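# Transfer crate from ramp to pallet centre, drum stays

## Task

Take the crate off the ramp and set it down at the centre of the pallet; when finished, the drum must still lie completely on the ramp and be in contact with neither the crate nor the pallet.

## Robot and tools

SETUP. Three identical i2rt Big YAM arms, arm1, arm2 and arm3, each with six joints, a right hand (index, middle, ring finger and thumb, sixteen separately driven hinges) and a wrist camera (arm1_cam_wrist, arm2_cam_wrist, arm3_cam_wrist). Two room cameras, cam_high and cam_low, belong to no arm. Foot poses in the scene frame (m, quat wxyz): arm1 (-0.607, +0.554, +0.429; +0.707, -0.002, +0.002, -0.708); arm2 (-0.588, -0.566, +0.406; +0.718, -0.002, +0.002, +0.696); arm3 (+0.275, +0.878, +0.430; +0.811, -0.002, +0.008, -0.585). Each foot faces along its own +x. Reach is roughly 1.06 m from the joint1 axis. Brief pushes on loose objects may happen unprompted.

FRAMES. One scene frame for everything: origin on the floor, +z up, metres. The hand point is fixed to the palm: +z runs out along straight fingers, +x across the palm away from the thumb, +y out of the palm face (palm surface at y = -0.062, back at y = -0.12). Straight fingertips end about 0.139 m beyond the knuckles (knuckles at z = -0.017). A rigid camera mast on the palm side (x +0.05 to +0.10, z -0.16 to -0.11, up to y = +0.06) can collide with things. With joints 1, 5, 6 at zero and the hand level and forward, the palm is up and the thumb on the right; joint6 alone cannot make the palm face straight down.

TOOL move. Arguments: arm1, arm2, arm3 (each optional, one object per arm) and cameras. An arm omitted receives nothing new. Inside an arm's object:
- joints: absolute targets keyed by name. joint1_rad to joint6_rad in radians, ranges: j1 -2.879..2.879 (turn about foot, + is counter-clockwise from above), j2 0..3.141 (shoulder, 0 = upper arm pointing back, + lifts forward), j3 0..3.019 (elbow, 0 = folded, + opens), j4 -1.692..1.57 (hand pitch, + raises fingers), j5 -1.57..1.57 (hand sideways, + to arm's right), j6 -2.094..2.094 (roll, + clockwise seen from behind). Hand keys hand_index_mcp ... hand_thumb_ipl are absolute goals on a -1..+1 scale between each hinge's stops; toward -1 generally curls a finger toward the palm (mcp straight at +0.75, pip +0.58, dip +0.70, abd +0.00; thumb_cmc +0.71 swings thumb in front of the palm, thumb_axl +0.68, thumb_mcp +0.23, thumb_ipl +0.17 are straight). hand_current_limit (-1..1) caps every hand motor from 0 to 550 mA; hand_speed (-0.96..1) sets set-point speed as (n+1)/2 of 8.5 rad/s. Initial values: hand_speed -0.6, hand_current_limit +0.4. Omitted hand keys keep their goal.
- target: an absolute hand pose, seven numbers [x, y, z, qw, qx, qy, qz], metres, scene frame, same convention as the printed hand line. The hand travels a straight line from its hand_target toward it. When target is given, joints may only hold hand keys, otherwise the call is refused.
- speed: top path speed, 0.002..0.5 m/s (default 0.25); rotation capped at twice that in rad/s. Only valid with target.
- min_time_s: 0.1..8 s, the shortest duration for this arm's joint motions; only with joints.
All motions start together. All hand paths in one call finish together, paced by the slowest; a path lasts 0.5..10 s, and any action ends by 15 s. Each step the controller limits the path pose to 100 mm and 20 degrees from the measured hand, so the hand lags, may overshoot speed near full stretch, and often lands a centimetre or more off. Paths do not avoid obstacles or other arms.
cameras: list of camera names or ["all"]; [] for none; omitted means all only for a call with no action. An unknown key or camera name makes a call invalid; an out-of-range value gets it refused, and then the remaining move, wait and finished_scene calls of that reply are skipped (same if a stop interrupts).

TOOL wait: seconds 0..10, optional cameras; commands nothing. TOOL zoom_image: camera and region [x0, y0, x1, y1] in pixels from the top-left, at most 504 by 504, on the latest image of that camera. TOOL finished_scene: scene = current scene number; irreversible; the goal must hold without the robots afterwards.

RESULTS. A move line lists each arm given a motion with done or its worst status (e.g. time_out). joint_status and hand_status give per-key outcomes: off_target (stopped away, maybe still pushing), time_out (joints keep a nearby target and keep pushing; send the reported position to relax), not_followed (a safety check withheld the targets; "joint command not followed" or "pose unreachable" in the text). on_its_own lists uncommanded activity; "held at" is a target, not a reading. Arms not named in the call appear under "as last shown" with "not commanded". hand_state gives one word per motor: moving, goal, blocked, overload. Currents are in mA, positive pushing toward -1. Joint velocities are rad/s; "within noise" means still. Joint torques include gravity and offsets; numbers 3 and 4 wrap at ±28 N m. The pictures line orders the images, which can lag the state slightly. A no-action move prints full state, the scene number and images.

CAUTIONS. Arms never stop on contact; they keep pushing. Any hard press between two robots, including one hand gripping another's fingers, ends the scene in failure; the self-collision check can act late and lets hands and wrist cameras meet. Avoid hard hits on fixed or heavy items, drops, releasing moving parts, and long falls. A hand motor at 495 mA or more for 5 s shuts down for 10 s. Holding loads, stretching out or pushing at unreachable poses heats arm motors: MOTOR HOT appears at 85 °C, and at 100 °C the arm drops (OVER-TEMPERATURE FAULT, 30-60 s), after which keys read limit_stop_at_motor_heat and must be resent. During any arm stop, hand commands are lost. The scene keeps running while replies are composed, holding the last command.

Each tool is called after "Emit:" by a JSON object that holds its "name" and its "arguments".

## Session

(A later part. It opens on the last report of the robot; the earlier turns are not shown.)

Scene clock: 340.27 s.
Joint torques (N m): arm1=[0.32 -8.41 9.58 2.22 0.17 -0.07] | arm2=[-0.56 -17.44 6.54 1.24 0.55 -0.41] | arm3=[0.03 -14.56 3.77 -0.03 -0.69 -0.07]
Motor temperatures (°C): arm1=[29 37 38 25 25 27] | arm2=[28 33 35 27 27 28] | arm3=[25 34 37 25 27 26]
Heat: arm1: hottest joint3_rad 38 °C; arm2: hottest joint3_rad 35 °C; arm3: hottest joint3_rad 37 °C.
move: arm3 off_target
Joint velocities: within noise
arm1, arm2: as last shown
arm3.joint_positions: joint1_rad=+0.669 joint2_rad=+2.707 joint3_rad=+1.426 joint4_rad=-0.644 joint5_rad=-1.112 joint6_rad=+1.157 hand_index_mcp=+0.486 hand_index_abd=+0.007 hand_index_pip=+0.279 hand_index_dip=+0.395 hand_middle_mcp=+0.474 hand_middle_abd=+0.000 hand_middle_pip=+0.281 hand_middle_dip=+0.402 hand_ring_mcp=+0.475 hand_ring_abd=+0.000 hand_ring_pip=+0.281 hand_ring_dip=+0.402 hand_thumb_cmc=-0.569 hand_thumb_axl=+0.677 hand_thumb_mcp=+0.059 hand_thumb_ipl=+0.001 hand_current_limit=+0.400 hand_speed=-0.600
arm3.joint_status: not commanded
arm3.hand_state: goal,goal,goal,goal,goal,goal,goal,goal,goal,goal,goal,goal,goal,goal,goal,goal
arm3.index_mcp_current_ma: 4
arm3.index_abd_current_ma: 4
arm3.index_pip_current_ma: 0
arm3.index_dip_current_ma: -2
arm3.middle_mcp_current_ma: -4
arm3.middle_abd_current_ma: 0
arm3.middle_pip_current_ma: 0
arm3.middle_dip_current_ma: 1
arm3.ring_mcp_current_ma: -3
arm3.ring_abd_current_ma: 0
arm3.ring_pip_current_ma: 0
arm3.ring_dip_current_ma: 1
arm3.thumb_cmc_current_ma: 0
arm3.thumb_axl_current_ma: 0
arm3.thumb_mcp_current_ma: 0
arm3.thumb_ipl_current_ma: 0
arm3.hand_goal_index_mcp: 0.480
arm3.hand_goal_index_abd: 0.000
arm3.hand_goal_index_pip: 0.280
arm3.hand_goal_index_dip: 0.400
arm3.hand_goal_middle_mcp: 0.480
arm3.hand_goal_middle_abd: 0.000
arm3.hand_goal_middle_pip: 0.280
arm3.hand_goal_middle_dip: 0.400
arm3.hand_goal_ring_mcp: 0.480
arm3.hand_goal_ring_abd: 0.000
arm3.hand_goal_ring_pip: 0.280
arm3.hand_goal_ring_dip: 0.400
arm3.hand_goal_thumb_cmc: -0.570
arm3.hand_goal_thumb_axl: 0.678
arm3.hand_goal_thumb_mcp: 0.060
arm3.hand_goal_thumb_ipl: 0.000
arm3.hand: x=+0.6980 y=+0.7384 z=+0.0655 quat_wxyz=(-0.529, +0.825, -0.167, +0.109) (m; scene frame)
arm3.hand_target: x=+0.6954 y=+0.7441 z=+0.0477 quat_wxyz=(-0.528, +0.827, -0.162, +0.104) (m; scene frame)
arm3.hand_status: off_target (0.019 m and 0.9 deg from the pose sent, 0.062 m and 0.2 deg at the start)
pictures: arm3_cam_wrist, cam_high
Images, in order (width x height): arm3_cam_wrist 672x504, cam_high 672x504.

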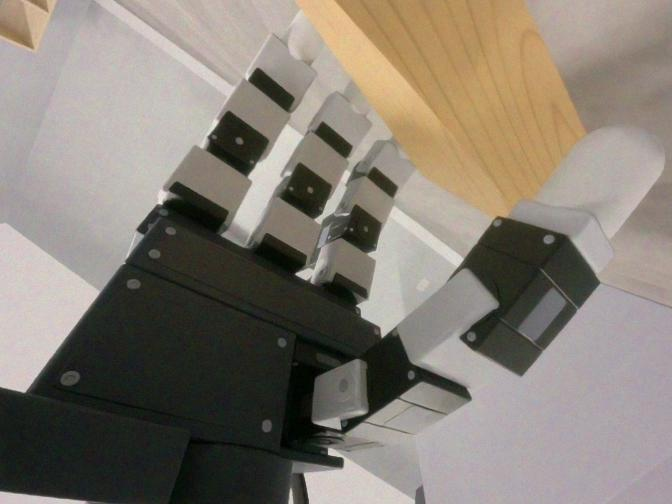

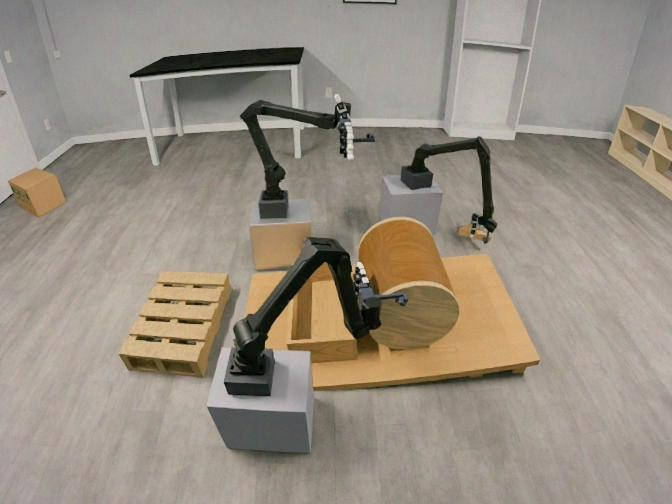

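Emit:
{"name": "move", "arguments": {"arm3": {"target":[0.702,0.761,0.08,0.5273,-0.8268,0.1619,-0.1035],"speed":0.1}}}

Emit:
{"name": "move", "arguments": {"arm3": {"target":[0.702,0.763,0.043,0.5273,-0.8268,0.1619,-0.1035],"speed":0.08}, "cameras": ["cam_high","arm3_cam_wrist"]}}

Emit:
{"name": "zoom_image", "arguments": {"camera": "cam_high", "region": [440, 185, 510, 255]}}

Scene clock: 368.63 s.
Joint torques (N m): arm1=[0.73 -8.18 9.5 2.13 0.18 -0.07] | arm2=[-0.44 -17.49 6.5 1.22 0.55 -0.4] | arm3=[-0.03 -18.61 1.21 -0.24 -1.12 0.02]
Motor temperatures (°C): arm1=[29 37 38 25 25 27] | arm2=[28 33 35 27 27 28] | arm3=[25 34 37 25 27 26]
Heat: arm1: hottest joint3_rad 38 °C; arm2: hottest joint3_rad 35 °C; arm3: hottest joint3_rad 37 °C.
move: arm3 off_target
Joint velocities: within noise
arm1, arm2: as last shown
arm3.joint_positions: joint1_rad=+0.712 joint2_rad=+2.680 joint3_rad=+1.367 joint4_rad=-0.567 joint5_rad=-1.114 joint6_rad=+1.224 hand_index_mcp=+0.475 hand_index_abd=+0.003 hand_index_pip=+0.280 hand_index_dip=+0.397 hand_middle_mcp=+0.474 hand_middle_abd=+0.000 hand_middle_pip=+0.281 hand_middle_dip=+0.402 hand_ring_mcp=+0.475 hand_ring_abd=+0.000 hand_ring_pip=+0.281 hand_ring_dip=+0.402 hand_thumb_cmc=-0.569 hand_thumb_axl=+0.677 hand_thumb_mcp=+0.059 hand_thumb_ipl=+0.001 hand_current_limit=+0.400 hand_speed=-0.600
arm3.joint_status: not commanded
arm3.hand_state: goal,goal,goal,goal,goal,goal,goal,goal,goal,goal,goal,goal,goal,goal,goal,goal
arm3.index_mcp_current_ma: -3
arm3.index_abd_current_ma: 1
arm3.index_pip_current_ma: 0
arm3.index_dip_current_ma: -1
arm3.middle_mcp_current_ma: -4
arm3.middle_abd_current_ma: 0
arm3.middle_pip_current_ma: 0
arm3.middle_dip_current_ma: 1
arm3.ring_mcp_current_ma: -3
arm3.ring_abd_current_ma: 0
arm3.ring_pip_current_ma: 0
arm3.ring_dip_current_ma: 1
arm3.thumb_cmc_current_ma: 0
arm3.thumb_axl_current_ma: 0
arm3.thumb_mcp_current_ma: 0
arm3.thumb_ipl_current_ma: 0
arm3.hand_goal_index_mcp: 0.480
arm3.hand_goal_index_abd: 0.000
arm3.hand_goal_index_pip: 0.280
arm3.hand_goal_index_dip: 0.400
arm3.hand_goal_middle_mcp: 0.480
arm3.hand_goal_middle_abd: 0.000
arm3.hand_goal_middle_pip: 0.280
arm3.hand_goal_middle_dip: 0.400
arm3.hand_goal_ring_mcp: 0.480
arm3.hand_goal_ring_abd: 0.000
arm3.hand_goal_ring_pip: 0.280
arm3.hand_goal_ring_dip: 0.400
arm3.hand_goal_thumb_cmc: -0.570
arm3.hand_goal_thumb_axl: 0.678
arm3.hand_goal_thumb_mcp: 0.060
arm3.hand_goal_thumb_ipl: 0.000
arm3.hand: x=+0.6952 y=+0.7622 z=+0.0711 quat_wxyz=(-0.529, +0.826, -0.165, +0.098) (m; scene frame)
arm3.hand_target: x=+0.7020 y=+0.7610 z=+0.0799 quat_wxyz=(-0.528, +0.827, -0.162, +0.104) (m; scene frame)
arm3.hand_status: off_target (0.011 m and 0.8 deg from the pose sent, 0.027 m and 0.9 deg at the start)
pictures: none

Scene clock: 369.83 s.
Joint torques (N m): arm1=[0.67 -7.82 9.69 2.04 0.14 -0.11] | arm2=[-0.38 -17.38 6.5 1.25 0.54 -0.41] | arm3=[-0.15 -14.62 3.25 -0.13 -1.12 0.05]
Motor temperatures (°C): arm1=[29 37 38 25 25 27] | arm2=[28 33 35 27 27 28] | arm3=[25 34 37 25 27 26]
Heat: arm1: hottest joint3_rad 38 °C; arm2: hottest joint3_rad 35 °C; arm3: hottest joint3_rad 37 °C.
move: arm3 off_target
Joint velocities: within noise
arm1, arm2: as last shown
arm3.joint_positions: joint1_rad=+0.712 joint2_rad=+2.718 joint3_rad=+1.403 joint4_rad=-0.531 joint5_rad=-1.115 joint6_rad=+1.232 hand_index_mcp=+0.475 hand_index_abd=+0.003 hand_index_pip=+0.280 hand_index_dip=+0.397 hand_middle_mcp=+0.474 hand_middle_abd=+0.000 hand_middle_pip=+0.281 hand_middle_dip=+0.402 hand_ring_mcp=+0.475 hand_ring_abd=+0.000 hand_ring_pip=+0.281 hand_ring_dip=+0.402 hand_thumb_cmc=-0.569 hand_thumb_axl=+0.677 hand_thumb_mcp=+0.059 hand_thumb_ipl=+0.001 hand_current_limit=+0.400 hand_speed=-0.600
arm3.joint_status: not commanded
arm3.hand_state: goal,goal,goal,goal,goal,goal,goal,goal,goal,goal,goal,goal,goal,goal,goal,goal
arm3.index_mcp_current_ma: -3
arm3.index_abd_current_ma: 1
arm3.index_pip_current_ma: 0
arm3.index_dip_current_ma: -1
arm3.middle_mcp_current_ma: -4
arm3.middle_abd_current_ma: 0
arm3.middle_pip_current_ma: 0
arm3.middle_dip_current_ma: 1
arm3.ring_mcp_current_ma: -3
arm3.ring_abd_current_ma: 0
arm3.ring_pip_current_ma: 0
arm3.ring_dip_current_ma: 1
arm3.thumb_cmc_current_ma: 0
arm3.thumb_axl_current_ma: 0
arm3.thumb_mcp_current_ma: 0
arm3.thumb_ipl_current_ma: 0
arm3.hand_goal_index_mcp: 0.480
arm3.hand_goal_index_abd: 0.000
arm3.hand_goal_index_pip: 0.280
arm3.hand_goal_index_dip: 0.400
arm3.hand_goal_middle_mcp: 0.480
arm3.hand_goal_middle_abd: 0.000
arm3.hand_goal_middle_pip: 0.280
arm3.hand_goal_middle_dip: 0.400
arm3.hand_goal_ring_mcp: 0.480
arm3.hand_goal_ring_abd: 0.000
arm3.hand_goal_ring_pip: 0.280
arm3.hand_goal_ring_dip: 0.400
arm3.hand_goal_thumb_cmc: -0.570
arm3.hand_goal_thumb_axl: 0.678
arm3.hand_goal_thumb_mcp: 0.060
arm3.hand_goal_thumb_ipl: 0.000
arm3.hand: x=+0.7032 y=+0.7574 z=+0.0549 quat_wxyz=(-0.525, +0.828, -0.161, +0.109) (m; scene frame)
arm3.hand_target: x=+0.7017 y=+0.7630 z=+0.0434 quat_wxyz=(-0.528, +0.827, -0.162, +0.104) (m; scene frame)
arm3.hand_status: off_target (0.013 m and 0.8 deg from the pose sent, 0.029 m and 0.8 deg at the start)
pictures: arm3_cam_wrist, cam_high
Images, in order (width x height): arm3_cam_wrist 672x504, cam_high 672x504.

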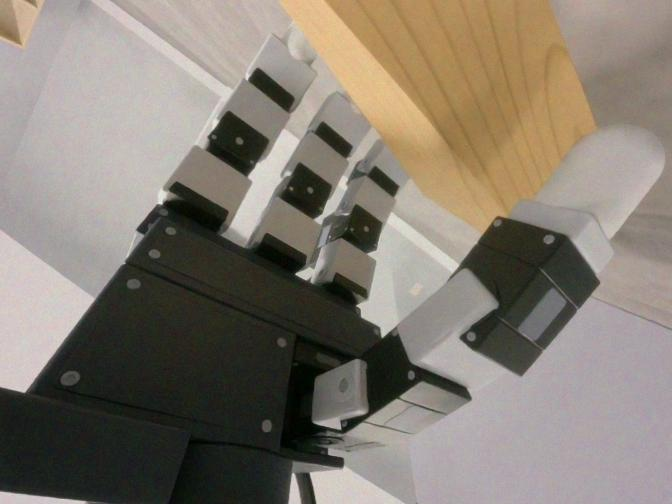

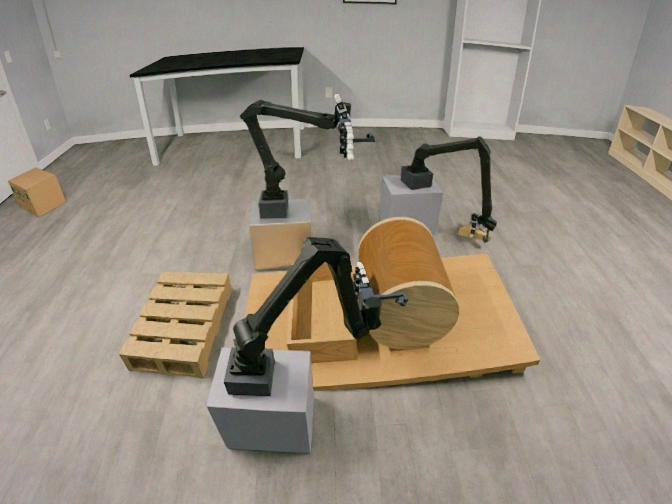

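Scaled by 7.200.

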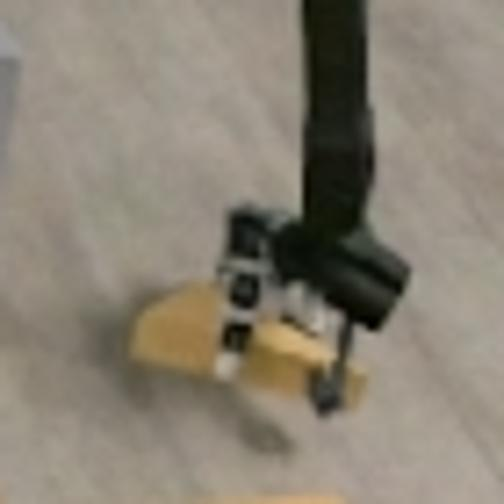

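Emit:
{"name": "move", "arguments": {"arm3": {"joints":{"hand_index_mcp":0.12,"hand_index_pip":0.05,"hand_index_dip":0.0,"hand_middle_mcp":0.02,"hand_middle_pip":0.05,"hand_middle_dip":0.0,"hand_ring_mcp":-0.05,"hand_ring_pip":0.05,"hand_ring_dip":0.0,"hand_thumb_mcp":-0.3}}, "cameras": ["arm3_cam_wrist","cam_high"]}}

Emit:
{"name": "zoom_image", "arguments": {"camera": "cam_high", "region": [440, 185, 510, 255]}}

Scene clock: 380.20 s.
Joint torques (N m): arm1=[0.09 -7.82 9.65 2.13 0.12 -0.14] | arm2=[-0.21 -17.32 6.46 1.25 0.53 -0.4] | arm3=[-0.26 -14.97 3.04 -0.21 -0.67 -0.04]
Motor temperatures (°C): arm1=[29 37 38 25 25 27] | arm2=[28 33 35 27 27 28] | arm3=[25 36 37 25 27 26]
Heat: arm1: hottest joint3_rad 38 °C; arm2: hottest joint3_rad 35 °C; arm3: hottest joint3_rad 37 °C.
move: arm3 off_target
Joint velocities: within noise
arm1, arm2: as last shown
arm3.joint_positions: joint1_rad=+0.717 joint2_rad=+2.718 joint3_rad=+1.407 joint4_rad=-0.531 joint5_rad=-1.125 joint6_rad=+1.242 hand_index_mcp=+0.389 hand_index_abd=-0.015 hand_index_pip=+0.164 hand_index_dip=+0.069 hand_middle_mcp=+0.230 hand_middle_abd=-0.006 hand_middle_pip=+0.093 hand_middle_dip=+0.046 hand_ring_mcp=+0.021 hand_ring_abd=+0.000 hand_ring_pip=+0.072 hand_ring_dip=+0.018 hand_thumb_cmc=-0.552 hand_thumb_axl=+0.684 hand_thumb_mcp=-0.008 hand_thumb_ipl=+0.038 hand_current_limit=+0.400 hand_speed=-0.600
arm3.joint_status: hand_index_mcp off_target (ended at +0.389, target +0.120); hand_index_pip off_target (ended at +0.164, target +0.050); hand_index_dip off_target (ended at +0.069, target +0.000); hand_middle_mcp off_target (ended at +0.230, target +0.020); hand_middle_pip off_target (ended at +0.093, target +0.050); hand_middle_dip off_target (ended at +0.046, target +0.000); hand_ring_mcp off_target (ended at +0.021, target -0.050); hand_ring_pip off_target (ended at +0.072, target +0.050); hand_thumb_mcp off_target (ended at -0.008, target -0.300); the others done
arm3.hand_state: blocked,goal,blocked,blocked,blocked,goal,blocked,blocked,blocked,goal,blocked,goal,goal,goal,blocked,blocked
arm3.index_mcp_current_ma: 385
arm3.index_abd_current_ma: -11
arm3.index_pip_current_ma: 316
arm3.index_dip_current_ma: 148
arm3.middle_mcp_current_ma: 385
arm3.middle_abd_current_ma: -3
arm3.middle_pip_current_ma: 71
arm3.middle_dip_current_ma: 80
arm3.ring_mcp_current_ma: 170
arm3.ring_abd_current_ma: 0
arm3.ring_pip_current_ma: 26
arm3.ring_dip_current_ma: 19
arm3.thumb_cmc_current_ma: 21
arm3.thumb_axl_current_ma: 5
arm3.thumb_mcp_current_ma: 385
arm3.thumb_ipl_current_ma: 92
arm3.hand_goal_index_mcp: 0.120
arm3.hand_goal_index_abd: 0.000
arm3.hand_goal_index_pip: 0.050
arm3.hand_goal_index_dip: 0.000
arm3.hand_goal_middle_mcp: 0.020
arm3.hand_goal_middle_abd: 0.000
arm3.hand_goal_middle_pip: 0.050
arm3.hand_goal_middle_dip: 0.000
arm3.hand_goal_ring_mcp: -0.050
arm3.hand_goal_ring_abd: 0.000
arm3.hand_goal_ring_pip: 0.050
arm3.hand_goal_ring_dip: 0.000
arm3.hand_goal_thumb_cmc: -0.570
arm3.hand_goal_thumb_axl: 0.678
arm3.hand_goal_thumb_mcp: -0.300
arm3.hand_goal_thumb_ipl: 0.000
arm3.hand: x=+0.7062 y=+0.7601 z=+0.0563 quat_wxyz=(-0.529, +0.826, -0.162, +0.109) (m; scene frame)
arm3.hand_target: x=+0.7017 y=+0.7629 z=+0.0434 quat_wxyz=(-0.528, +0.827, -0.162, +0.104) (m; scene frame)
arm3.hand_status: not commanded
pictures: arm3_cam_wrist, cam_high
Images, in order (width x height): arm3_cam_wrist 672x504, cam_high 672x504.

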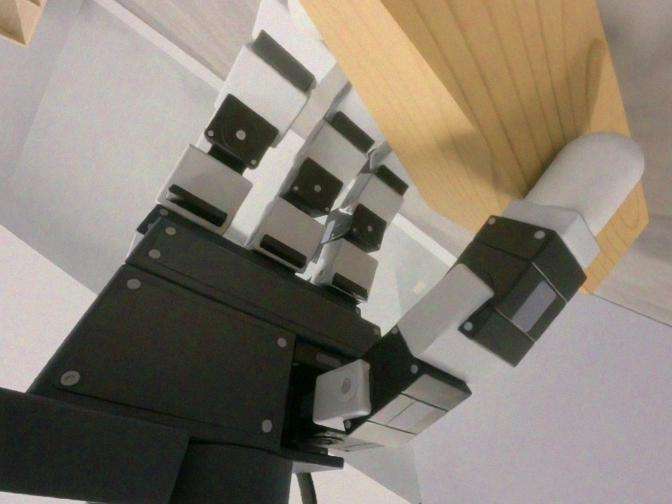

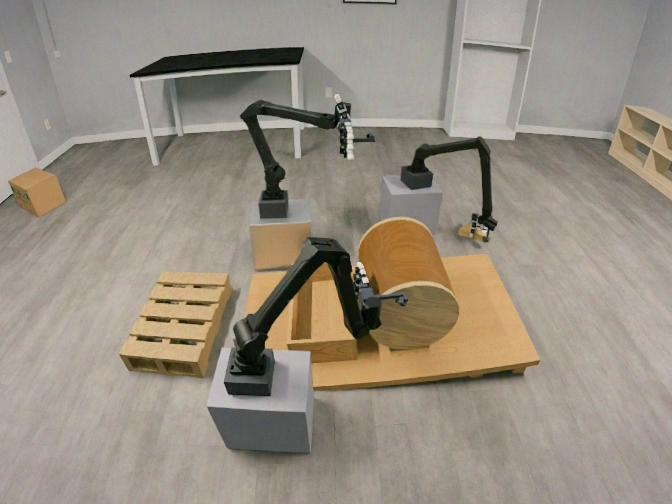

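Scaled by 7.200.

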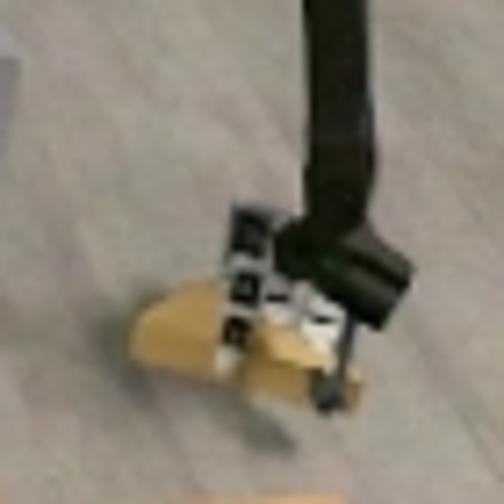

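Emit:
{"name": "move", "arguments": {"arm3": {"target":[0.702,0.763,0.13,0.5273,-0.8268,0.1619,-0.1035],"speed":0.1}, "cameras": ["arm3_cam_wrist","cam_high"]}}

Emit:
{"name": "zoom_image", "arguments": {"camera": "cam_high", "region": [440, 185, 510, 255]}}

Scene clock: 387.90 s.
Joint torques (N m): arm1=[0.15 -7.94 9.66 2.09 0.21 -0.12] | arm2=[-0.38 -17.08 6.52 1.28 0.55 -0.39] | arm3=[-0.09 -18.67 1.66 -1.1 -1.08 -0.03]
Motor temperatures (°C): arm1=[29 37 38 25 25 27] | arm2=[28 33 35 27 27 28] | arm3=[25 37 37 25 27 26]
Heat: arm1: hottest joint3_rad 38 °C; arm2: hottest joint3_rad 35 °C; arm3: hottest joint2_rad 37 °C.
move: arm3 off_target
Joint velocities: within noise
arm1.joint_positions: joint1_rad=+1.193 joint2_rad=+1.194 joint3_rad=+1.105 joint4_rad=+0.078 joint5_rad=+1.198 joint6_rad=-1.490 hand_index_mcp=+0.757 hand_index_abd=-0.001 hand_index_pip=+0.577 hand_index_dip=+0.696 hand_middle_mcp=+0.756 hand_middle_abd=-0.001 hand_middle_pip=+0.577 hand_middle_dip=+0.696 hand_ring_mcp=+0.757 hand_ring_abd=-0.002 hand_ring_pip=+0.577 hand_ring_dip=+0.696 hand_thumb_cmc=+1.000 hand_thumb_axl=+0.677 hand_thumb_mcp=+0.226 hand_thumb_ipl=+0.168 hand_current_limit=+0.400 hand_speed=-0.600
arm1.joint_status: not commanded
arm1.hand_state: goal,goal,goal,goal,goal,goal,goal,goal,goal,goal,goal,goal,goal,goal,goal,goal
arm1.index_mcp_current_ma: 2
arm1.index_abd_current_ma: -1
arm1.index_pip_current_ma: 0
arm1.index_dip_current_ma: 0
arm1.middle_mcp_current_ma: 2
arm1.middle_abd_current_ma: -1
arm1.middle_pip_current_ma: 0
arm1.middle_dip_current_ma: 0
arm1.ring_mcp_current_ma: 2
arm1.ring_abd_current_ma: -1
arm1.ring_pip_current_ma: 0
arm1.ring_dip_current_ma: 0
arm1.thumb_cmc_current_ma: 0
arm1.thumb_axl_current_ma: 0
arm1.thumb_mcp_current_ma: 0
arm1.thumb_ipl_current_ma: 0
arm1.hand_goal_index_mcp: 0.754
arm1.hand_goal_index_abd: 0.000
arm1.hand_goal_index_pip: 0.576
arm1.hand_goal_index_dip: 0.696
arm1.hand_goal_middle_mcp: 0.754
arm1.hand_goal_middle_abd: 0.000
arm1.hand_goal_middle_pip: 0.576
arm1.hand_goal_middle_dip: 0.696
arm1.hand_goal_ring_mcp: 0.754
arm1.hand_goal_ring_abd: 0.000
arm1.hand_goal_ring_pip: 0.576
arm1.hand_goal_ring_dip: 0.696
arm1.hand_goal_thumb_cmc: 1.000
arm1.hand_goal_thumb_axl: 0.678
arm1.hand_goal_thumb_mcp: 0.226
arm1.hand_goal_thumb_ipl: 0.168
arm1.hand: x=-0.1512 y=+0.2314 z=+0.9284 quat_wxyz=(+0.514, +0.519, +0.482, -0.484) (m; scene frame)
arm1.hand_target: x=-0.1474 y=+0.2338 z=+0.9257 quat_wxyz=(+0.516, +0.517, +0.483, -0.484) (m; scene frame)
arm1.hand_status: not commanded
arm2: as last shown
arm3.joint_positions: joint1_rad=+0.717 joint2_rad=+2.560 joint3_rad=+1.281 joint4_rad=-0.580 joint5_rad=-1.114 joint6_rad=+1.240 hand_index_mcp=+0.389 hand_index_abd=-0.023 hand_index_pip=+0.164 hand_index_dip=+0.068 hand_middle_mcp=+0.217 hand_middle_abd=-0.006 hand_middle_pip=+0.093 hand_middle_dip=+0.043 hand_ring_mcp=-0.009 hand_ring_abd=-0.002 hand_ring_pip=+0.072 hand_ring_dip=+0.015 hand_thumb_cmc=-0.540 hand_thumb_axl=+0.688 hand_thumb_mcp=-0.006 hand_thumb_ipl=+0.040 hand_current_limit=+0.400 hand_speed=-0.600
arm3.joint_status: not commanded
arm3.hand_state: blocked,blocked,blocked,blocked,blocked,goal,blocked,blocked,blocked,goal,blocked,goal,blocked,goal,blocked,blocked
arm3.index_mcp_current_ma: 385
arm3.index_abd_current_ma: -22
arm3.index_pip_current_ma: 316
arm3.index_dip_current_ma: 147
arm3.middle_mcp_current_ma: 385
arm3.middle_abd_current_ma: -3
arm3.middle_pip_current_ma: 71
arm3.middle_dip_current_ma: 74
arm3.ring_mcp_current_ma: 74
arm3.ring_abd_current_ma: 0
arm3.ring_pip_current_ma: 26
arm3.ring_dip_current_ma: 15
arm3.thumb_cmc_current_ma: 42
arm3.thumb_axl_current_ma: 11
arm3.thumb_mcp_current_ma: 385
arm3.thumb_ipl_current_ma: 102
arm3.hand_goal_index_mcp: 0.120
arm3.hand_goal_index_abd: 0.000
arm3.hand_goal_index_pip: 0.050
arm3.hand_goal_index_dip: 0.000
arm3.hand_goal_middle_mcp: 0.020
arm3.hand_goal_middle_abd: 0.000
arm3.hand_goal_middle_pip: 0.050
arm3.hand_goal_middle_dip: 0.000
arm3.hand_goal_ring_mcp: -0.050
arm3.hand_goal_ring_abd: 0.000
arm3.hand_goal_ring_pip: 0.050
arm3.hand_goal_ring_dip: 0.000
arm3.hand_goal_thumb_cmc: -0.570
arm3.hand_goal_thumb_axl: 0.678
arm3.hand_goal_thumb_mcp: -0.300
arm3.hand_goal_thumb_ipl: 0.000
arm3.on_its_own: hand_ring_mcp moved -0.030 toward your old target -0.050
arm3.hand: x=+0.6969 y=+0.7638 z=+0.1172 quat_wxyz=(-0.527, +0.827, -0.164, +0.101) (m; scene frame)
arm3.hand_target: x=+0.7020 y=+0.7630 z=+0.1297 quat_wxyz=(-0.528, +0.827, -0.162, +0.104) (m; scene frame)
arm3.hand_status: off_target (0.014 m and 0.4 deg from the pose sent, 0.074 m and 0.7 deg at the start)
pictures: arm3_cam_wrist, cam_high
Images, in order (width x height): arm3_cam_wrist 672x504, cam_high 672x504.

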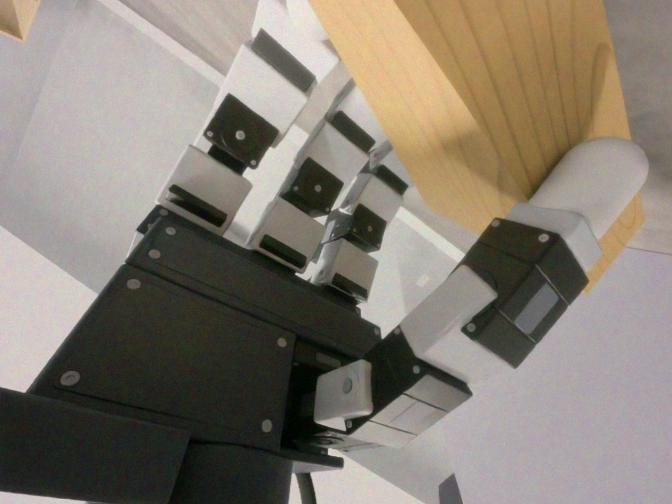

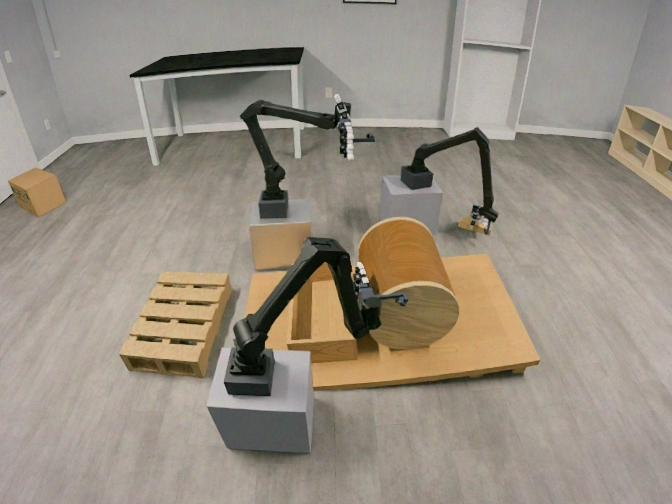

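Scaled by 7.200.

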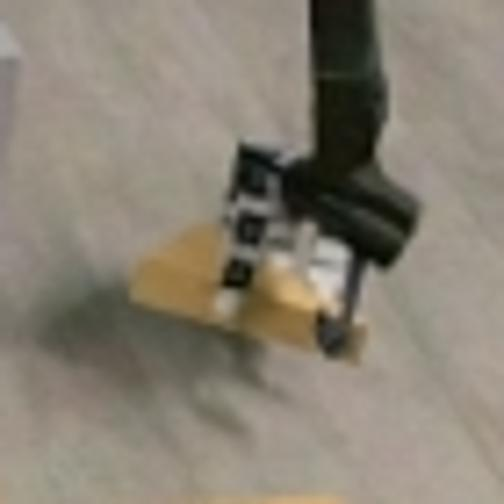

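Emit:
{"name": "move", "arguments": {"arm2": {"target":[0.06,-0.185,0.37,0.521,-0.478,-0.521,-0.478],"speed":0.06}}}

Emit:
{"name": "move", "arguments": {"arm3": {"joints":{"joint2_rad":1.6,"joint3_rad":1.1,"joint4_rad":-1.6,"joint5_rad":-0.9,"joint6_rad":0.7},"min_time_s":4}, "cameras": ["cam_high","arm3_cam_wrist"]}}

Scene clock: 461.90 s.
Joint torques (N m): arm1=[0.73 -8.29 9.83 2.22 0.17 -0.12] | arm2=[-1.67 -20.19 10.5 1.21 0.66 -0.4] | arm3=[-0.38 -19.19 1.59 -1.09 -1.07 -0.03]
Motor temperatures (°C): arm1=[29 36 38 25 25 27] | arm2=[28 34 36 27 28 28] | arm3=[25 44 35 25 28 26]
Heat: arm1: hottest joint3_rad 38 °C; arm2: hottest joint3_rad 36 °C; arm3: hottest joint2_rad 44 °C.
move: arm2 off_target
Joint velocities: within noise
arm1: as last shown
arm2.joint_positions: joint1_rad=-1.173 joint2_rad=+2.397 joint3_rad=+1.309 joint4_rad=+1.115 joint5_rad=-1.339 joint6_rad=+1.616 hand_index_mcp=+0.754 hand_index_abd=+0.002 hand_index_pip=+0.577 hand_index_dip=+0.696 hand_middle_mcp=+0.754 hand_middle_abd=+0.002 hand_middle_pip=+0.577 hand_middle_dip=+0.696 hand_ring_mcp=+0.755 hand_ring_abd=+0.002 hand_ring_pip=+0.577 hand_ring_dip=+0.696 hand_thumb_cmc=+0.997 hand_thumb_axl=+0.677 hand_thumb_mcp=+0.226 hand_thumb_ipl=+0.168 hand_current_limit=+0.400 hand_speed=-0.600
arm2.joint_status: not commanded
arm2.hand_state: goal,goal,goal,goal,goal,goal,goal,goal,goal,goal,goal,goal,goal,goal,goal,goal
arm2.index_mcp_current_ma: 0
arm2.index_abd_current_ma: 0
arm2.index_pip_current_ma: 0
arm2.index_dip_current_ma: 0
arm2.middle_mcp_current_ma: 0
arm2.middle_abd_current_ma: 0
arm2.middle_pip_current_ma: 0
arm2.middle_dip_current_ma: 0
arm2.ring_mcp_current_ma: 0
arm2.ring_abd_current_ma: 0
arm2.ring_pip_current_ma: 0
arm2.ring_dip_current_ma: 0
arm2.thumb_cmc_current_ma: 0
arm2.thumb_axl_current_ma: 0
arm2.thumb_mcp_current_ma: 0
arm2.thumb_ipl_current_ma: 0
arm2.hand_goal_index_mcp: 0.754
arm2.hand_goal_index_abd: 0.000
arm2.hand_goal_index_pip: 0.576
arm2.hand_goal_index_dip: 0.696
arm2.hand_goal_middle_mcp: 0.754
arm2.hand_goal_middle_abd: 0.000
arm2.hand_goal_middle_pip: 0.576
arm2.hand_goal_middle_dip: 0.696
arm2.hand_goal_ring_mcp: 0.754
arm2.hand_goal_ring_abd: 0.000
arm2.hand_goal_ring_pip: 0.576
arm2.hand_goal_ring_dip: 0.696
arm2.hand_goal_thumb_cmc: 1.000
arm2.hand_goal_thumb_axl: 0.678
arm2.hand_goal_thumb_mcp: 0.226
arm2.hand_goal_thumb_ipl: 0.168
arm2.hand: x=+0.0310 y=-0.1686 z=+0.3810 quat_wxyz=(-0.538, +0.471, +0.527, +0.460) (m; scene frame)
arm2.hand_target: x=+0.0576 y=-0.1866 z=+0.3708 quat_wxyz=(-0.521, +0.478, +0.521, +0.478) (m; scene frame)
arm2.hand_status: off_target (0.035 m and 3.0 deg from the pose sent, 0.137 m and 2.0 deg at the start)
arm3.joint_positions: joint1_rad=+0.717 joint2_rad=+2.560 joint3_rad=+1.281 joint4_rad=-0.580 joint5_rad=-1.114 joint6_rad=+1.240 hand_index_mcp=+0.389 hand_index_abd=-0.023 hand_index_pip=+0.164 hand_index_dip=+0.068 hand_middle_mcp=+0.217 hand_middle_abd=-0.006 hand_middle_pip=+0.093 hand_middle_dip=+0.043 hand_ring_mcp=-0.009 hand_ring_abd=-0.002 hand_ring_pip=+0.072 hand_ring_dip=+0.015 hand_thumb_cmc=-0.540 hand_thumb_axl=+0.688 hand_thumb_mcp=-0.006 hand_thumb_ipl=+0.040 hand_current_limit=+0.400 hand_speed=-0.600
arm3.joint_status: not commanded
arm3.hand_state: blocked,blocked,blocked,blocked,blocked,goal,blocked,blocked,blocked,goal,blocked,goal,blocked,goal,blocked,blocked
arm3.index_mcp_current_ma: 385
arm3.index_abd_current_ma: -22
arm3.index_pip_current_ma: 316
arm3.index_dip_current_ma: 147
arm3.middle_mcp_current_ma: 385
arm3.middle_abd_current_ma: -3
arm3.middle_pip_current_ma: 71
arm3.middle_dip_current_ma: 74
arm3.ring_mcp_current_ma: 74
arm3.ring_abd_current_ma: 0
arm3.ring_pip_current_ma: 26
arm3.ring_dip_current_ma: 15
arm3.thumb_cmc_current_ma: 42
arm3.thumb_axl_current_ma: 11
arm3.thumb_mcp_current_ma: 385
arm3.thumb_ipl_current_ma: 102
arm3.hand_goal_index_mcp: 0.120
arm3.hand_goal_index_abd: 0.000
arm3.hand_goal_index_pip: 0.050
arm3.hand_goal_index_dip: 0.000
arm3.hand_goal_middle_mcp: 0.020
arm3.hand_goal_middle_abd: 0.000
arm3.hand_goal_middle_pip: 0.050
arm3.hand_goal_middle_dip: 0.000
arm3.hand_goal_ring_mcp: -0.050
arm3.hand_goal_ring_abd: 0.000
arm3.hand_goal_ring_pip: 0.050
arm3.hand_goal_ring_dip: 0.000
arm3.hand_goal_thumb_cmc: -0.570
arm3.hand_goal_thumb_axl: 0.678
arm3.hand_goal_thumb_mcp: -0.300
arm3.hand_goal_thumb_ipl: 0.000
arm3.hand: x=+0.6969 y=+0.7638 z=+0.1172 quat_wxyz=(-0.527, +0.827, -0.164, +0.101) (m; scene frame)
arm3.hand_target: x=+0.7020 y=+0.7630 z=+0.1297 quat_wxyz=(-0.528, +0.827, -0.162, +0.104) (m; scene frame)
arm3.hand_status: not commanded
pictures: none

Scene clock: 466.50 s.
Joint torques (N m): arm1=[-0.09 -8 9.66 2.13 0.14 -0.05] | arm2=[-1.55 -20.19 10.44 1.13 0.64 -0.39] | arm3=[-0.03 -13.27 5.96 -1.68 -0.76 -0.19]
Motor temperatures (°C): arm1=[29 36 38 25 25 27] | arm2=[28 34 36 27 28 28] | arm3=[25 43 35 25 28 26]
Heat: arm1: hottest joint3_rad 38 °C; arm2: hottest joint3_rad 36 °C; arm3: hottest joint2_rad 43 °C.
move: arm3 done
Joint velocities: within noise
arm1, arm2: as last shown
arm3.joint_positions: joint1_rad=+0.717 joint2_rad=+1.628 joint3_rad=+1.109 joint4_rad=-1.584 joint5_rad=-0.900 joint6_rad=+0.707 hand_index_mcp=+0.389 hand_index_abd=-0.023 hand_index_pip=+0.164 hand_index_dip=+0.068 hand_middle_mcp=+0.217 hand_middle_abd=-0.006 hand_middle_pip=+0.093 hand_middle_dip=+0.043 hand_ring_mcp=-0.009 hand_ring_abd=-0.002 hand_ring_pip=+0.072 hand_ring_dip=+0.015 hand_thumb_cmc=-0.540 hand_thumb_axl=+0.688 hand_thumb_mcp=-0.006 hand_thumb_ipl=+0.040 hand_current_limit=+0.400 hand_speed=-0.600
arm3.joint_status: all done
arm3.hand_state: blocked,blocked,blocked,blocked,blocked,goal,blocked,blocked,blocked,goal,blocked,goal,blocked,goal,blocked,blocked
arm3.index_mcp_current_ma: 385
arm3.index_abd_current_ma: -22
arm3.index_pip_current_ma: 316
arm3.index_dip_current_ma: 147
arm3.middle_mcp_current_ma: 385
arm3.middle_abd_current_ma: -3
arm3.middle_pip_current_ma: 71
arm3.middle_dip_current_ma: 74
arm3.ring_mcp_current_ma: 73
arm3.ring_abd_current_ma: 0
arm3.ring_pip_current_ma: 26
arm3.ring_dip_current_ma: 15
arm3.thumb_cmc_current_ma: 43
arm3.thumb_axl_current_ma: 11
arm3.thumb_mcp_current_ma: 385
arm3.thumb_ipl_current_ma: 102
arm3.hand_goal_index_mcp: 0.120
arm3.hand_goal_index_abd: 0.000
arm3.hand_goal_index_pip: 0.050
arm3.hand_goal_index_dip: 0.000
arm3.hand_goal_middle_mcp: 0.020
arm3.hand_goal_middle_abd: 0.000
arm3.hand_goal_middle_pip: 0.050
arm3.hand_goal_middle_dip: 0.000
arm3.hand_goal_ring_mcp: -0.050
arm3.hand_goal_ring_abd: 0.000
arm3.hand_goal_ring_pip: 0.050
arm3.hand_goal_ring_dip: 0.000
arm3.hand_goal_thumb_cmc: -0.570
arm3.hand_goal_thumb_axl: 0.678
arm3.hand_goal_thumb_mcp: -0.300
arm3.hand_goal_thumb_ipl: 0.000
arm3.hand: x=+0.6368 y=+0.7702 z=+0.5082 quat_wxyz=(-0.477, +0.875, +0.026, +0.081) (m; scene frame)
arm3.hand_target: x=+0.6324 y=+0.7744 z=+0.5168 quat_wxyz=(-0.476, +0.875, +0.031, +0.083) (m; scene frame)
arm3.hand_status: not commanded
pictures: arm3_cam_wrist, cam_high
Images, in order (width x height): arm3_cam_wrist 672x504, cam_high 672x504.

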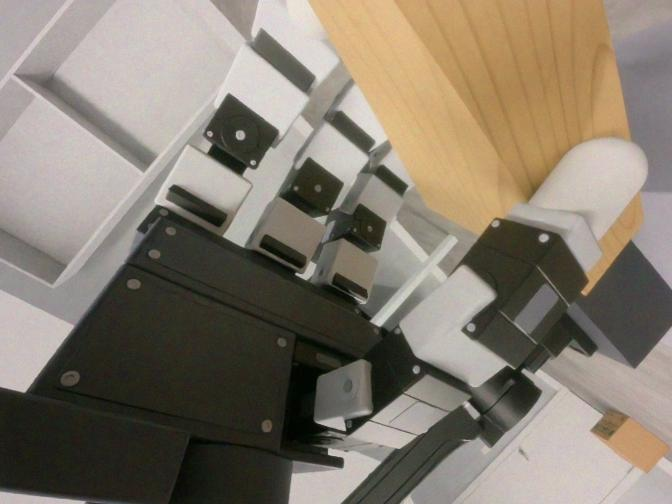

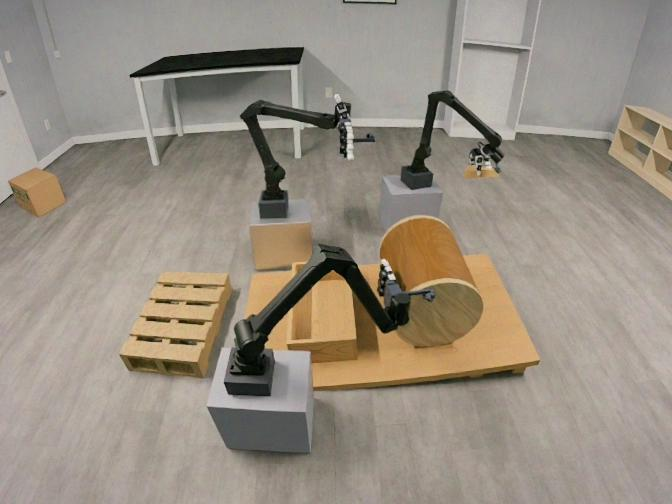

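Emit:
{"name": "zoom_image", "arguments": {"camera": "cam_high", "region": [360, 200, 540, 380]}}

Scaled by 2.800.

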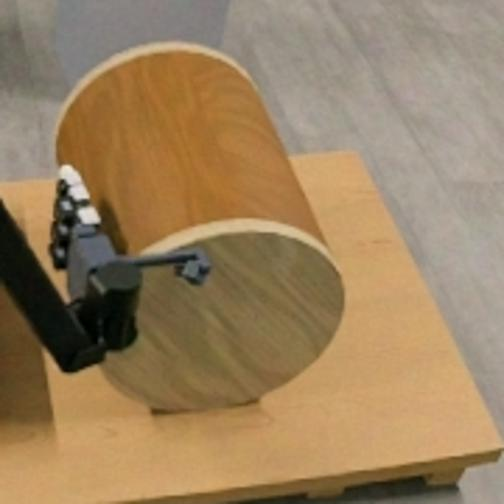

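Emit:
{"name": "move", "arguments": {"arm2": {"target":[0.21,-0.19,0.37,0.521,-0.478,-0.521,-0.478],"speed":0.07}, "arm3": {"joints":{"joint1_rad":-0.55,"joint2_rad":1.6,"joint3_rad":1.15},"min_time_s":3.5}, "cameras": ["cam_high"]}}

Emit:
{"name": "move", "arguments": {"arm3": {"target":[0.05,0.17,0.42,0.4654,-0.7298,0.4210,-0.2687],"speed":0.18}, "cameras": ["cam_high","cam_low","arm3_cam_wrist"]}}

Scene clock: 513.63 s.
Joint torques (N m): arm1=[-0.03 -7.59 9.68 1.99 0.15 -0.12] | arm2=[-1.44 -24.82 14.15 1.1 0.72 -0.47] | arm3=[-1.73 -13.1 9.76 -1.72 -0.82 -0.11]
Motor temperatures (°C): arm1=[29 36 38 25 25 27] | arm2=[28 35 40 27 28 28] | arm3=[25 38 37 25 27 26]
Heat: arm1: hottest joint3_rad 38 °C; arm2: hottest joint3_rad 40 °C; arm3: hottest joint2_rad 38 °C.
move: arm2 off_target; arm3 done
Joint velocities: within noise
arm1: as last shown
arm2.joint_positions: joint1_rad=-1.247 joint2_rad=+2.633 joint3_rad=+1.885 joint4_rad=+0.779 joint5_rad=-1.412 joint6_rad=+1.642 hand_index_mcp=+0.754 hand_index_abd=+0.002 hand_index_pip=+0.577 hand_index_dip=+0.696 hand_middle_mcp=+0.754 hand_middle_abd=+0.002 hand_middle_pip=+0.577 hand_middle_dip=+0.696 hand_ring_mcp=+0.755 hand_ring_abd=+0.002 hand_ring_pip=+0.577 hand_ring_dip=+0.696 hand_thumb_cmc=+0.999 hand_thumb_axl=+0.680 hand_thumb_mcp=+0.226 hand_thumb_ipl=+0.168 hand_current_limit=+0.400 hand_speed=-0.600
arm2.joint_status: not commanded
arm2.hand_state: goal,goal,goal,goal,goal,goal,goal,goal,goal,goal,goal,goal,goal,goal,goal,goal
arm2.index_mcp_current_ma: 0
arm2.index_abd_current_ma: 0
arm2.index_pip_current_ma: 0
arm2.index_dip_current_ma: 0
arm2.middle_mcp_current_ma: 0
arm2.middle_abd_current_ma: 0
arm2.middle_pip_current_ma: 0
arm2.middle_dip_current_ma: 0
arm2.ring_mcp_current_ma: 0
arm2.ring_abd_current_ma: 0
arm2.ring_pip_current_ma: 0
arm2.ring_dip_current_ma: 0
arm2.thumb_cmc_current_ma: 0
arm2.thumb_axl_current_ma: 0
arm2.thumb_mcp_current_ma: 0
arm2.thumb_ipl_current_ma: 0
arm2.hand_goal_index_mcp: 0.754
arm2.hand_goal_index_abd: 0.000
arm2.hand_goal_index_pip: 0.576
arm2.hand_goal_index_dip: 0.696
arm2.hand_goal_middle_mcp: 0.754
arm2.hand_goal_middle_abd: 0.000
arm2.hand_goal_middle_pip: 0.576
arm2.hand_goal_middle_dip: 0.696
arm2.hand_goal_ring_mcp: 0.754
arm2.hand_goal_ring_abd: 0.000
arm2.hand_goal_ring_pip: 0.576
arm2.hand_goal_ring_dip: 0.696
arm2.hand_goal_thumb_cmc: 1.000
arm2.hand_goal_thumb_axl: 0.678
arm2.hand_goal_thumb_mcp: 0.226
arm2.hand_goal_thumb_ipl: 0.168
arm2.hand: x=+0.1810 y=-0.1694 z=+0.3764 quat_wxyz=(-0.542, +0.477, +0.523, +0.454) (m; scene frame)
arm2.hand_target: x=+0.2064 y=-0.1918 z=+0.3711 quat_wxyz=(-0.521, +0.478, +0.520, +0.479) (m; scene frame)
arm2.hand_status: off_target (0.036 m and 3.7 deg from the pose sent, 0.181 m and 3.1 deg at the start)
arm3.joint_positions: joint1_rad=-0.546 joint2_rad=+1.628 joint3_rad=+1.109 joint4_rad=-1.584 joint5_rad=-0.898 joint6_rad=+0.705 hand_index_mcp=+0.389 hand_index_abd=-0.023 hand_index_pip=+0.164 hand_index_dip=+0.068 hand_middle_mcp=+0.215 hand_middle_abd=-0.006 hand_middle_pip=+0.093 hand_middle_dip=+0.043 hand_ring_mcp=-0.013 hand_ring_abd=-0.002 hand_ring_pip=+0.072 hand_ring_dip=+0.014 hand_thumb_cmc=-0.538 hand_thumb_axl=+0.689 hand_thumb_mcp=-0.006 hand_thumb_ipl=+0.040 hand_current_limit=+0.400 hand_speed=-0.600
arm3.joint_status: all done
arm3.hand_state: blocked,blocked,blocked,blocked,blocked,goal,blocked,blocked,blocked,goal,blocked,goal,blocked,goal,blocked,blocked
arm3.index_mcp_current_ma: 385
arm3.index_abd_current_ma: -22
arm3.index_pip_current_ma: 316
arm3.index_dip_current_ma: 147
arm3.middle_mcp_current_ma: 385
arm3.middle_abd_current_ma: -3
arm3.middle_pip_current_ma: 71
arm3.middle_dip_current_ma: 73
arm3.ring_mcp_current_ma: 62
arm3.ring_abd_current_ma: 0
arm3.ring_pip_current_ma: 26
arm3.ring_dip_current_ma: 13
arm3.thumb_cmc_current_ma: 47
arm3.thumb_axl_current_ma: 12
arm3.thumb_mcp_current_ma: 385
arm3.thumb_ipl_current_ma: 102
arm3.hand_goal_index_mcp: 0.120
arm3.hand_goal_index_abd: 0.000
arm3.hand_goal_index_pip: 0.050
arm3.hand_goal_index_dip: 0.000
arm3.hand_goal_middle_mcp: 0.020
arm3.hand_goal_middle_abd: 0.000
arm3.hand_goal_middle_pip: 0.050
arm3.hand_goal_middle_dip: 0.000
arm3.hand_goal_ring_mcp: -0.050
arm3.hand_goal_ring_abd: 0.000
arm3.hand_goal_ring_pip: 0.050
arm3.hand_goal_ring_dip: 0.000
arm3.hand_goal_thumb_cmc: -0.570
arm3.hand_goal_thumb_axl: 0.678
arm3.hand_goal_thumb_mcp: -0.300
arm3.hand_goal_thumb_ipl: 0.000
arm3.hand: x=+0.2832 y=+0.5017 z=+0.5121 quat_wxyz=(-0.328, +0.727, -0.495, +0.343) (m; scene frame)
arm3.hand_target: x=+0.2794 y=+0.4870 z=+0.5341 quat_wxyz=(-0.305, +0.738, -0.487, +0.354) (m; scene frame)
arm3.hand_status: not commanded
pictures: cam_high
Images, in order (width x height): cam_high 672x504.

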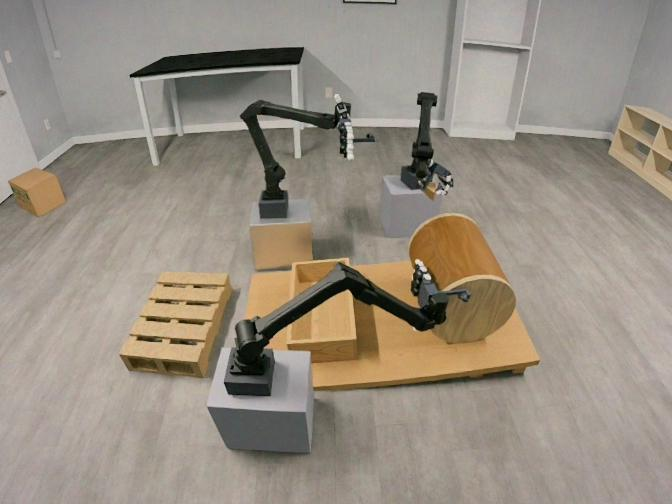

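Scene clock: 516.87 s.
Joint torques (N m): arm1=[0.15 -8.23 9.7 1.89 0.13 -0.11] | arm2=[3.84 -27.75 13.9 1.47 1.7 -0.44] | arm3=[3.96 -22.42 17.94 -0.43 -2.33 -0.24]
Motor temperatures (°C): arm1=[29 36 38 25 25 27] | arm2=[28 36 40 27 28 28] | arm3=[25 38 39 25 28 26]
Heat: arm1: hottest joint3_rad 38 °C; arm2: hottest joint3_rad 40 °C; arm3: hottest joint3_rad 39 °C.
move: arm3 off_target
Joint velocities: within noise
arm1, arm2: as last shown
arm2.joint_positions: joint1_rad=-1.312 joint2_rad=+2.669 joint3_rad=+1.885 joint4_rad=+0.771 joint5_rad=-1.441 joint6_rad=+1.642 hand_index_mcp=+0.841 hand_index_abd=+0.035 hand_index_pip=+0.621 hand_index_dip=+0.707 hand_middle_mcp=+0.817 hand_middle_abd=+0.002 hand_middle_pip=+0.614 hand_middle_dip=+0.704 hand_ring_mcp=+0.754 hand_ring_abd=+0.003 hand_ring_pip=+0.577 hand_ring_dip=+0.696 hand_thumb_cmc=+0.998 hand_thumb_axl=+0.680 hand_thumb_mcp=+0.226 hand_thumb_ipl=+0.168 hand_current_limit=+0.400 hand_speed=-0.600
arm2.hand_state: blocked,blocked,blocked,goal,blocked,goal,blocked,goal,goal,goal,goal,goal,goal,goal,goal,goal
arm2.index_mcp_current_ma: 155
arm2.index_abd_current_ma: 21
arm2.index_pip_current_ma: 42
arm2.index_dip_current_ma: 3
arm2.middle_mcp_current_ma: 87
arm2.middle_pip_current_ma: 30
arm2.middle_dip_current_ma: 2
arm2.hand: x=+0.1936 y=-0.2200 z=+0.3450 quat_wxyz=(-0.542, +0.499, +0.505, +0.451) (m; scene frame)
arm2.hand_target: x=+0.2064 y=-0.1919 z=+0.3710 quat_wxyz=(-0.521, +0.478, +0.520, +0.479) (m; scene frame)
arm3.joint_positions: joint1_rad=-0.757 joint2_rad=+2.498 joint3_rad=+2.258 joint4_rad=-1.685 joint5_rad=-0.643 joint6_rad=+0.830 hand_index_mcp=+0.389 hand_index_abd=-0.027 hand_index_pip=+0.164 hand_index_dip=+0.068 hand_middle_mcp=+0.192 hand_middle_abd=-0.006 hand_middle_pip=+0.096 hand_middle_dip=+0.031 hand_ring_mcp=-0.042 hand_ring_abd=+0.039 hand_ring_pip=+0.057 hand_ring_dip=+0.003 hand_thumb_cmc=-0.515 hand_thumb_axl=+0.699 hand_thumb_mcp=-0.006 hand_thumb_ipl=+0.040 hand_current_limit=+0.400 hand_speed=-0.600
arm3.joint_status: not commanded
arm3.hand_state: blocked,blocked,blocked,blocked,blocked,goal,blocked,blocked,goal,blocked,goal,goal,blocked,blocked,blocked,blocked
arm3.index_mcp_current_ma: 385
arm3.index_abd_current_ma: -29
arm3.index_pip_current_ma: 316
arm3.index_dip_current_ma: 147
arm3.middle_mcp_current_ma: 385
arm3.middle_abd_current_ma: -3
arm3.middle_pip_current_ma: 80
arm3.middle_dip_current_ma: 43
arm3.ring_mcp_current_ma: 6
arm3.ring_abd_current_ma: 51
arm3.ring_pip_current_ma: 4
arm3.ring_dip_current_ma: 1
arm3.thumb_cmc_current_ma: 109
arm3.thumb_axl_current_ma: 34
arm3.thumb_mcp_current_ma: 385
arm3.thumb_ipl_current_ma: 102
arm3.hand_goal_index_mcp: 0.120
arm3.hand_goal_index_abd: 0.000
arm3.hand_goal_index_pip: 0.050
arm3.hand_goal_index_dip: 0.000
arm3.hand_goal_middle_mcp: 0.020
arm3.hand_goal_middle_abd: 0.000
arm3.hand_goal_middle_pip: 0.050
arm3.hand_goal_middle_dip: 0.000
arm3.hand_goal_ring_mcp: -0.050
arm3.hand_goal_ring_abd: 0.000
arm3.hand_goal_ring_pip: 0.050
arm3.hand_goal_ring_dip: 0.000
arm3.hand_goal_thumb_cmc: -0.570
arm3.hand_goal_thumb_axl: 0.678
arm3.hand_goal_thumb_mcp: -0.300
arm3.hand_goal_thumb_ipl: 0.000
arm3.on_its_own: hand_middle_mcp moved -0.024 toward your old target +0.020; hand_ring_mcp moved -0.029 to your old target -0.050
arm3.hand: x=+0.0232 y=+0.2400 z=+0.3855 quat_wxyz=(-0.222, +0.722, -0.600, +0.265) (m; scene frame)
arm3.hand_target: x=+0.0547 y=+0.1796 z=+0.4235 quat_wxyz=(-0.175, +0.755, -0.558, +0.297) (m; scene frame)
arm3.hand_status: off_target (0.083 m and 34.8 deg from the pose sent, 0.416 m and 19.9 deg at the start; pose on its path clipped on 45 of 97 steps; a joint's target at an end of its range on 87 of 97 steps)
pictures: arm3_cam_wrist, cam_high, cam_low
Images, in order (width x height): arm3_cam_wrist 672x504, cam_high 672x504, cam_low 672x504.

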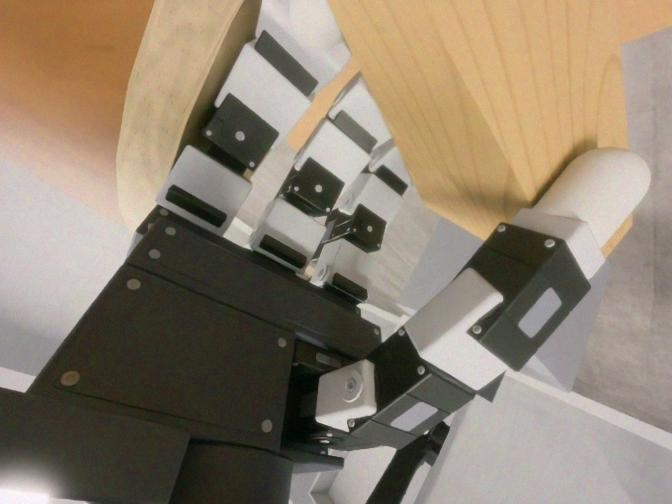

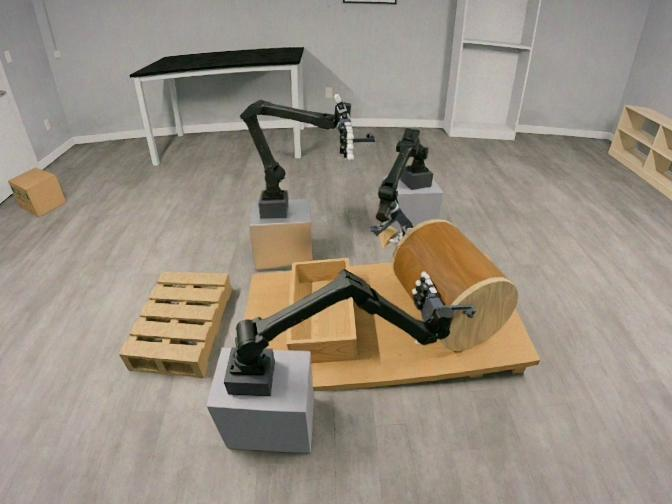

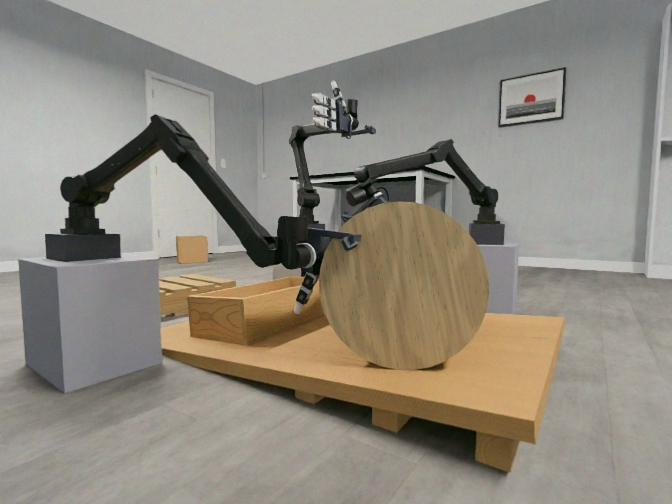

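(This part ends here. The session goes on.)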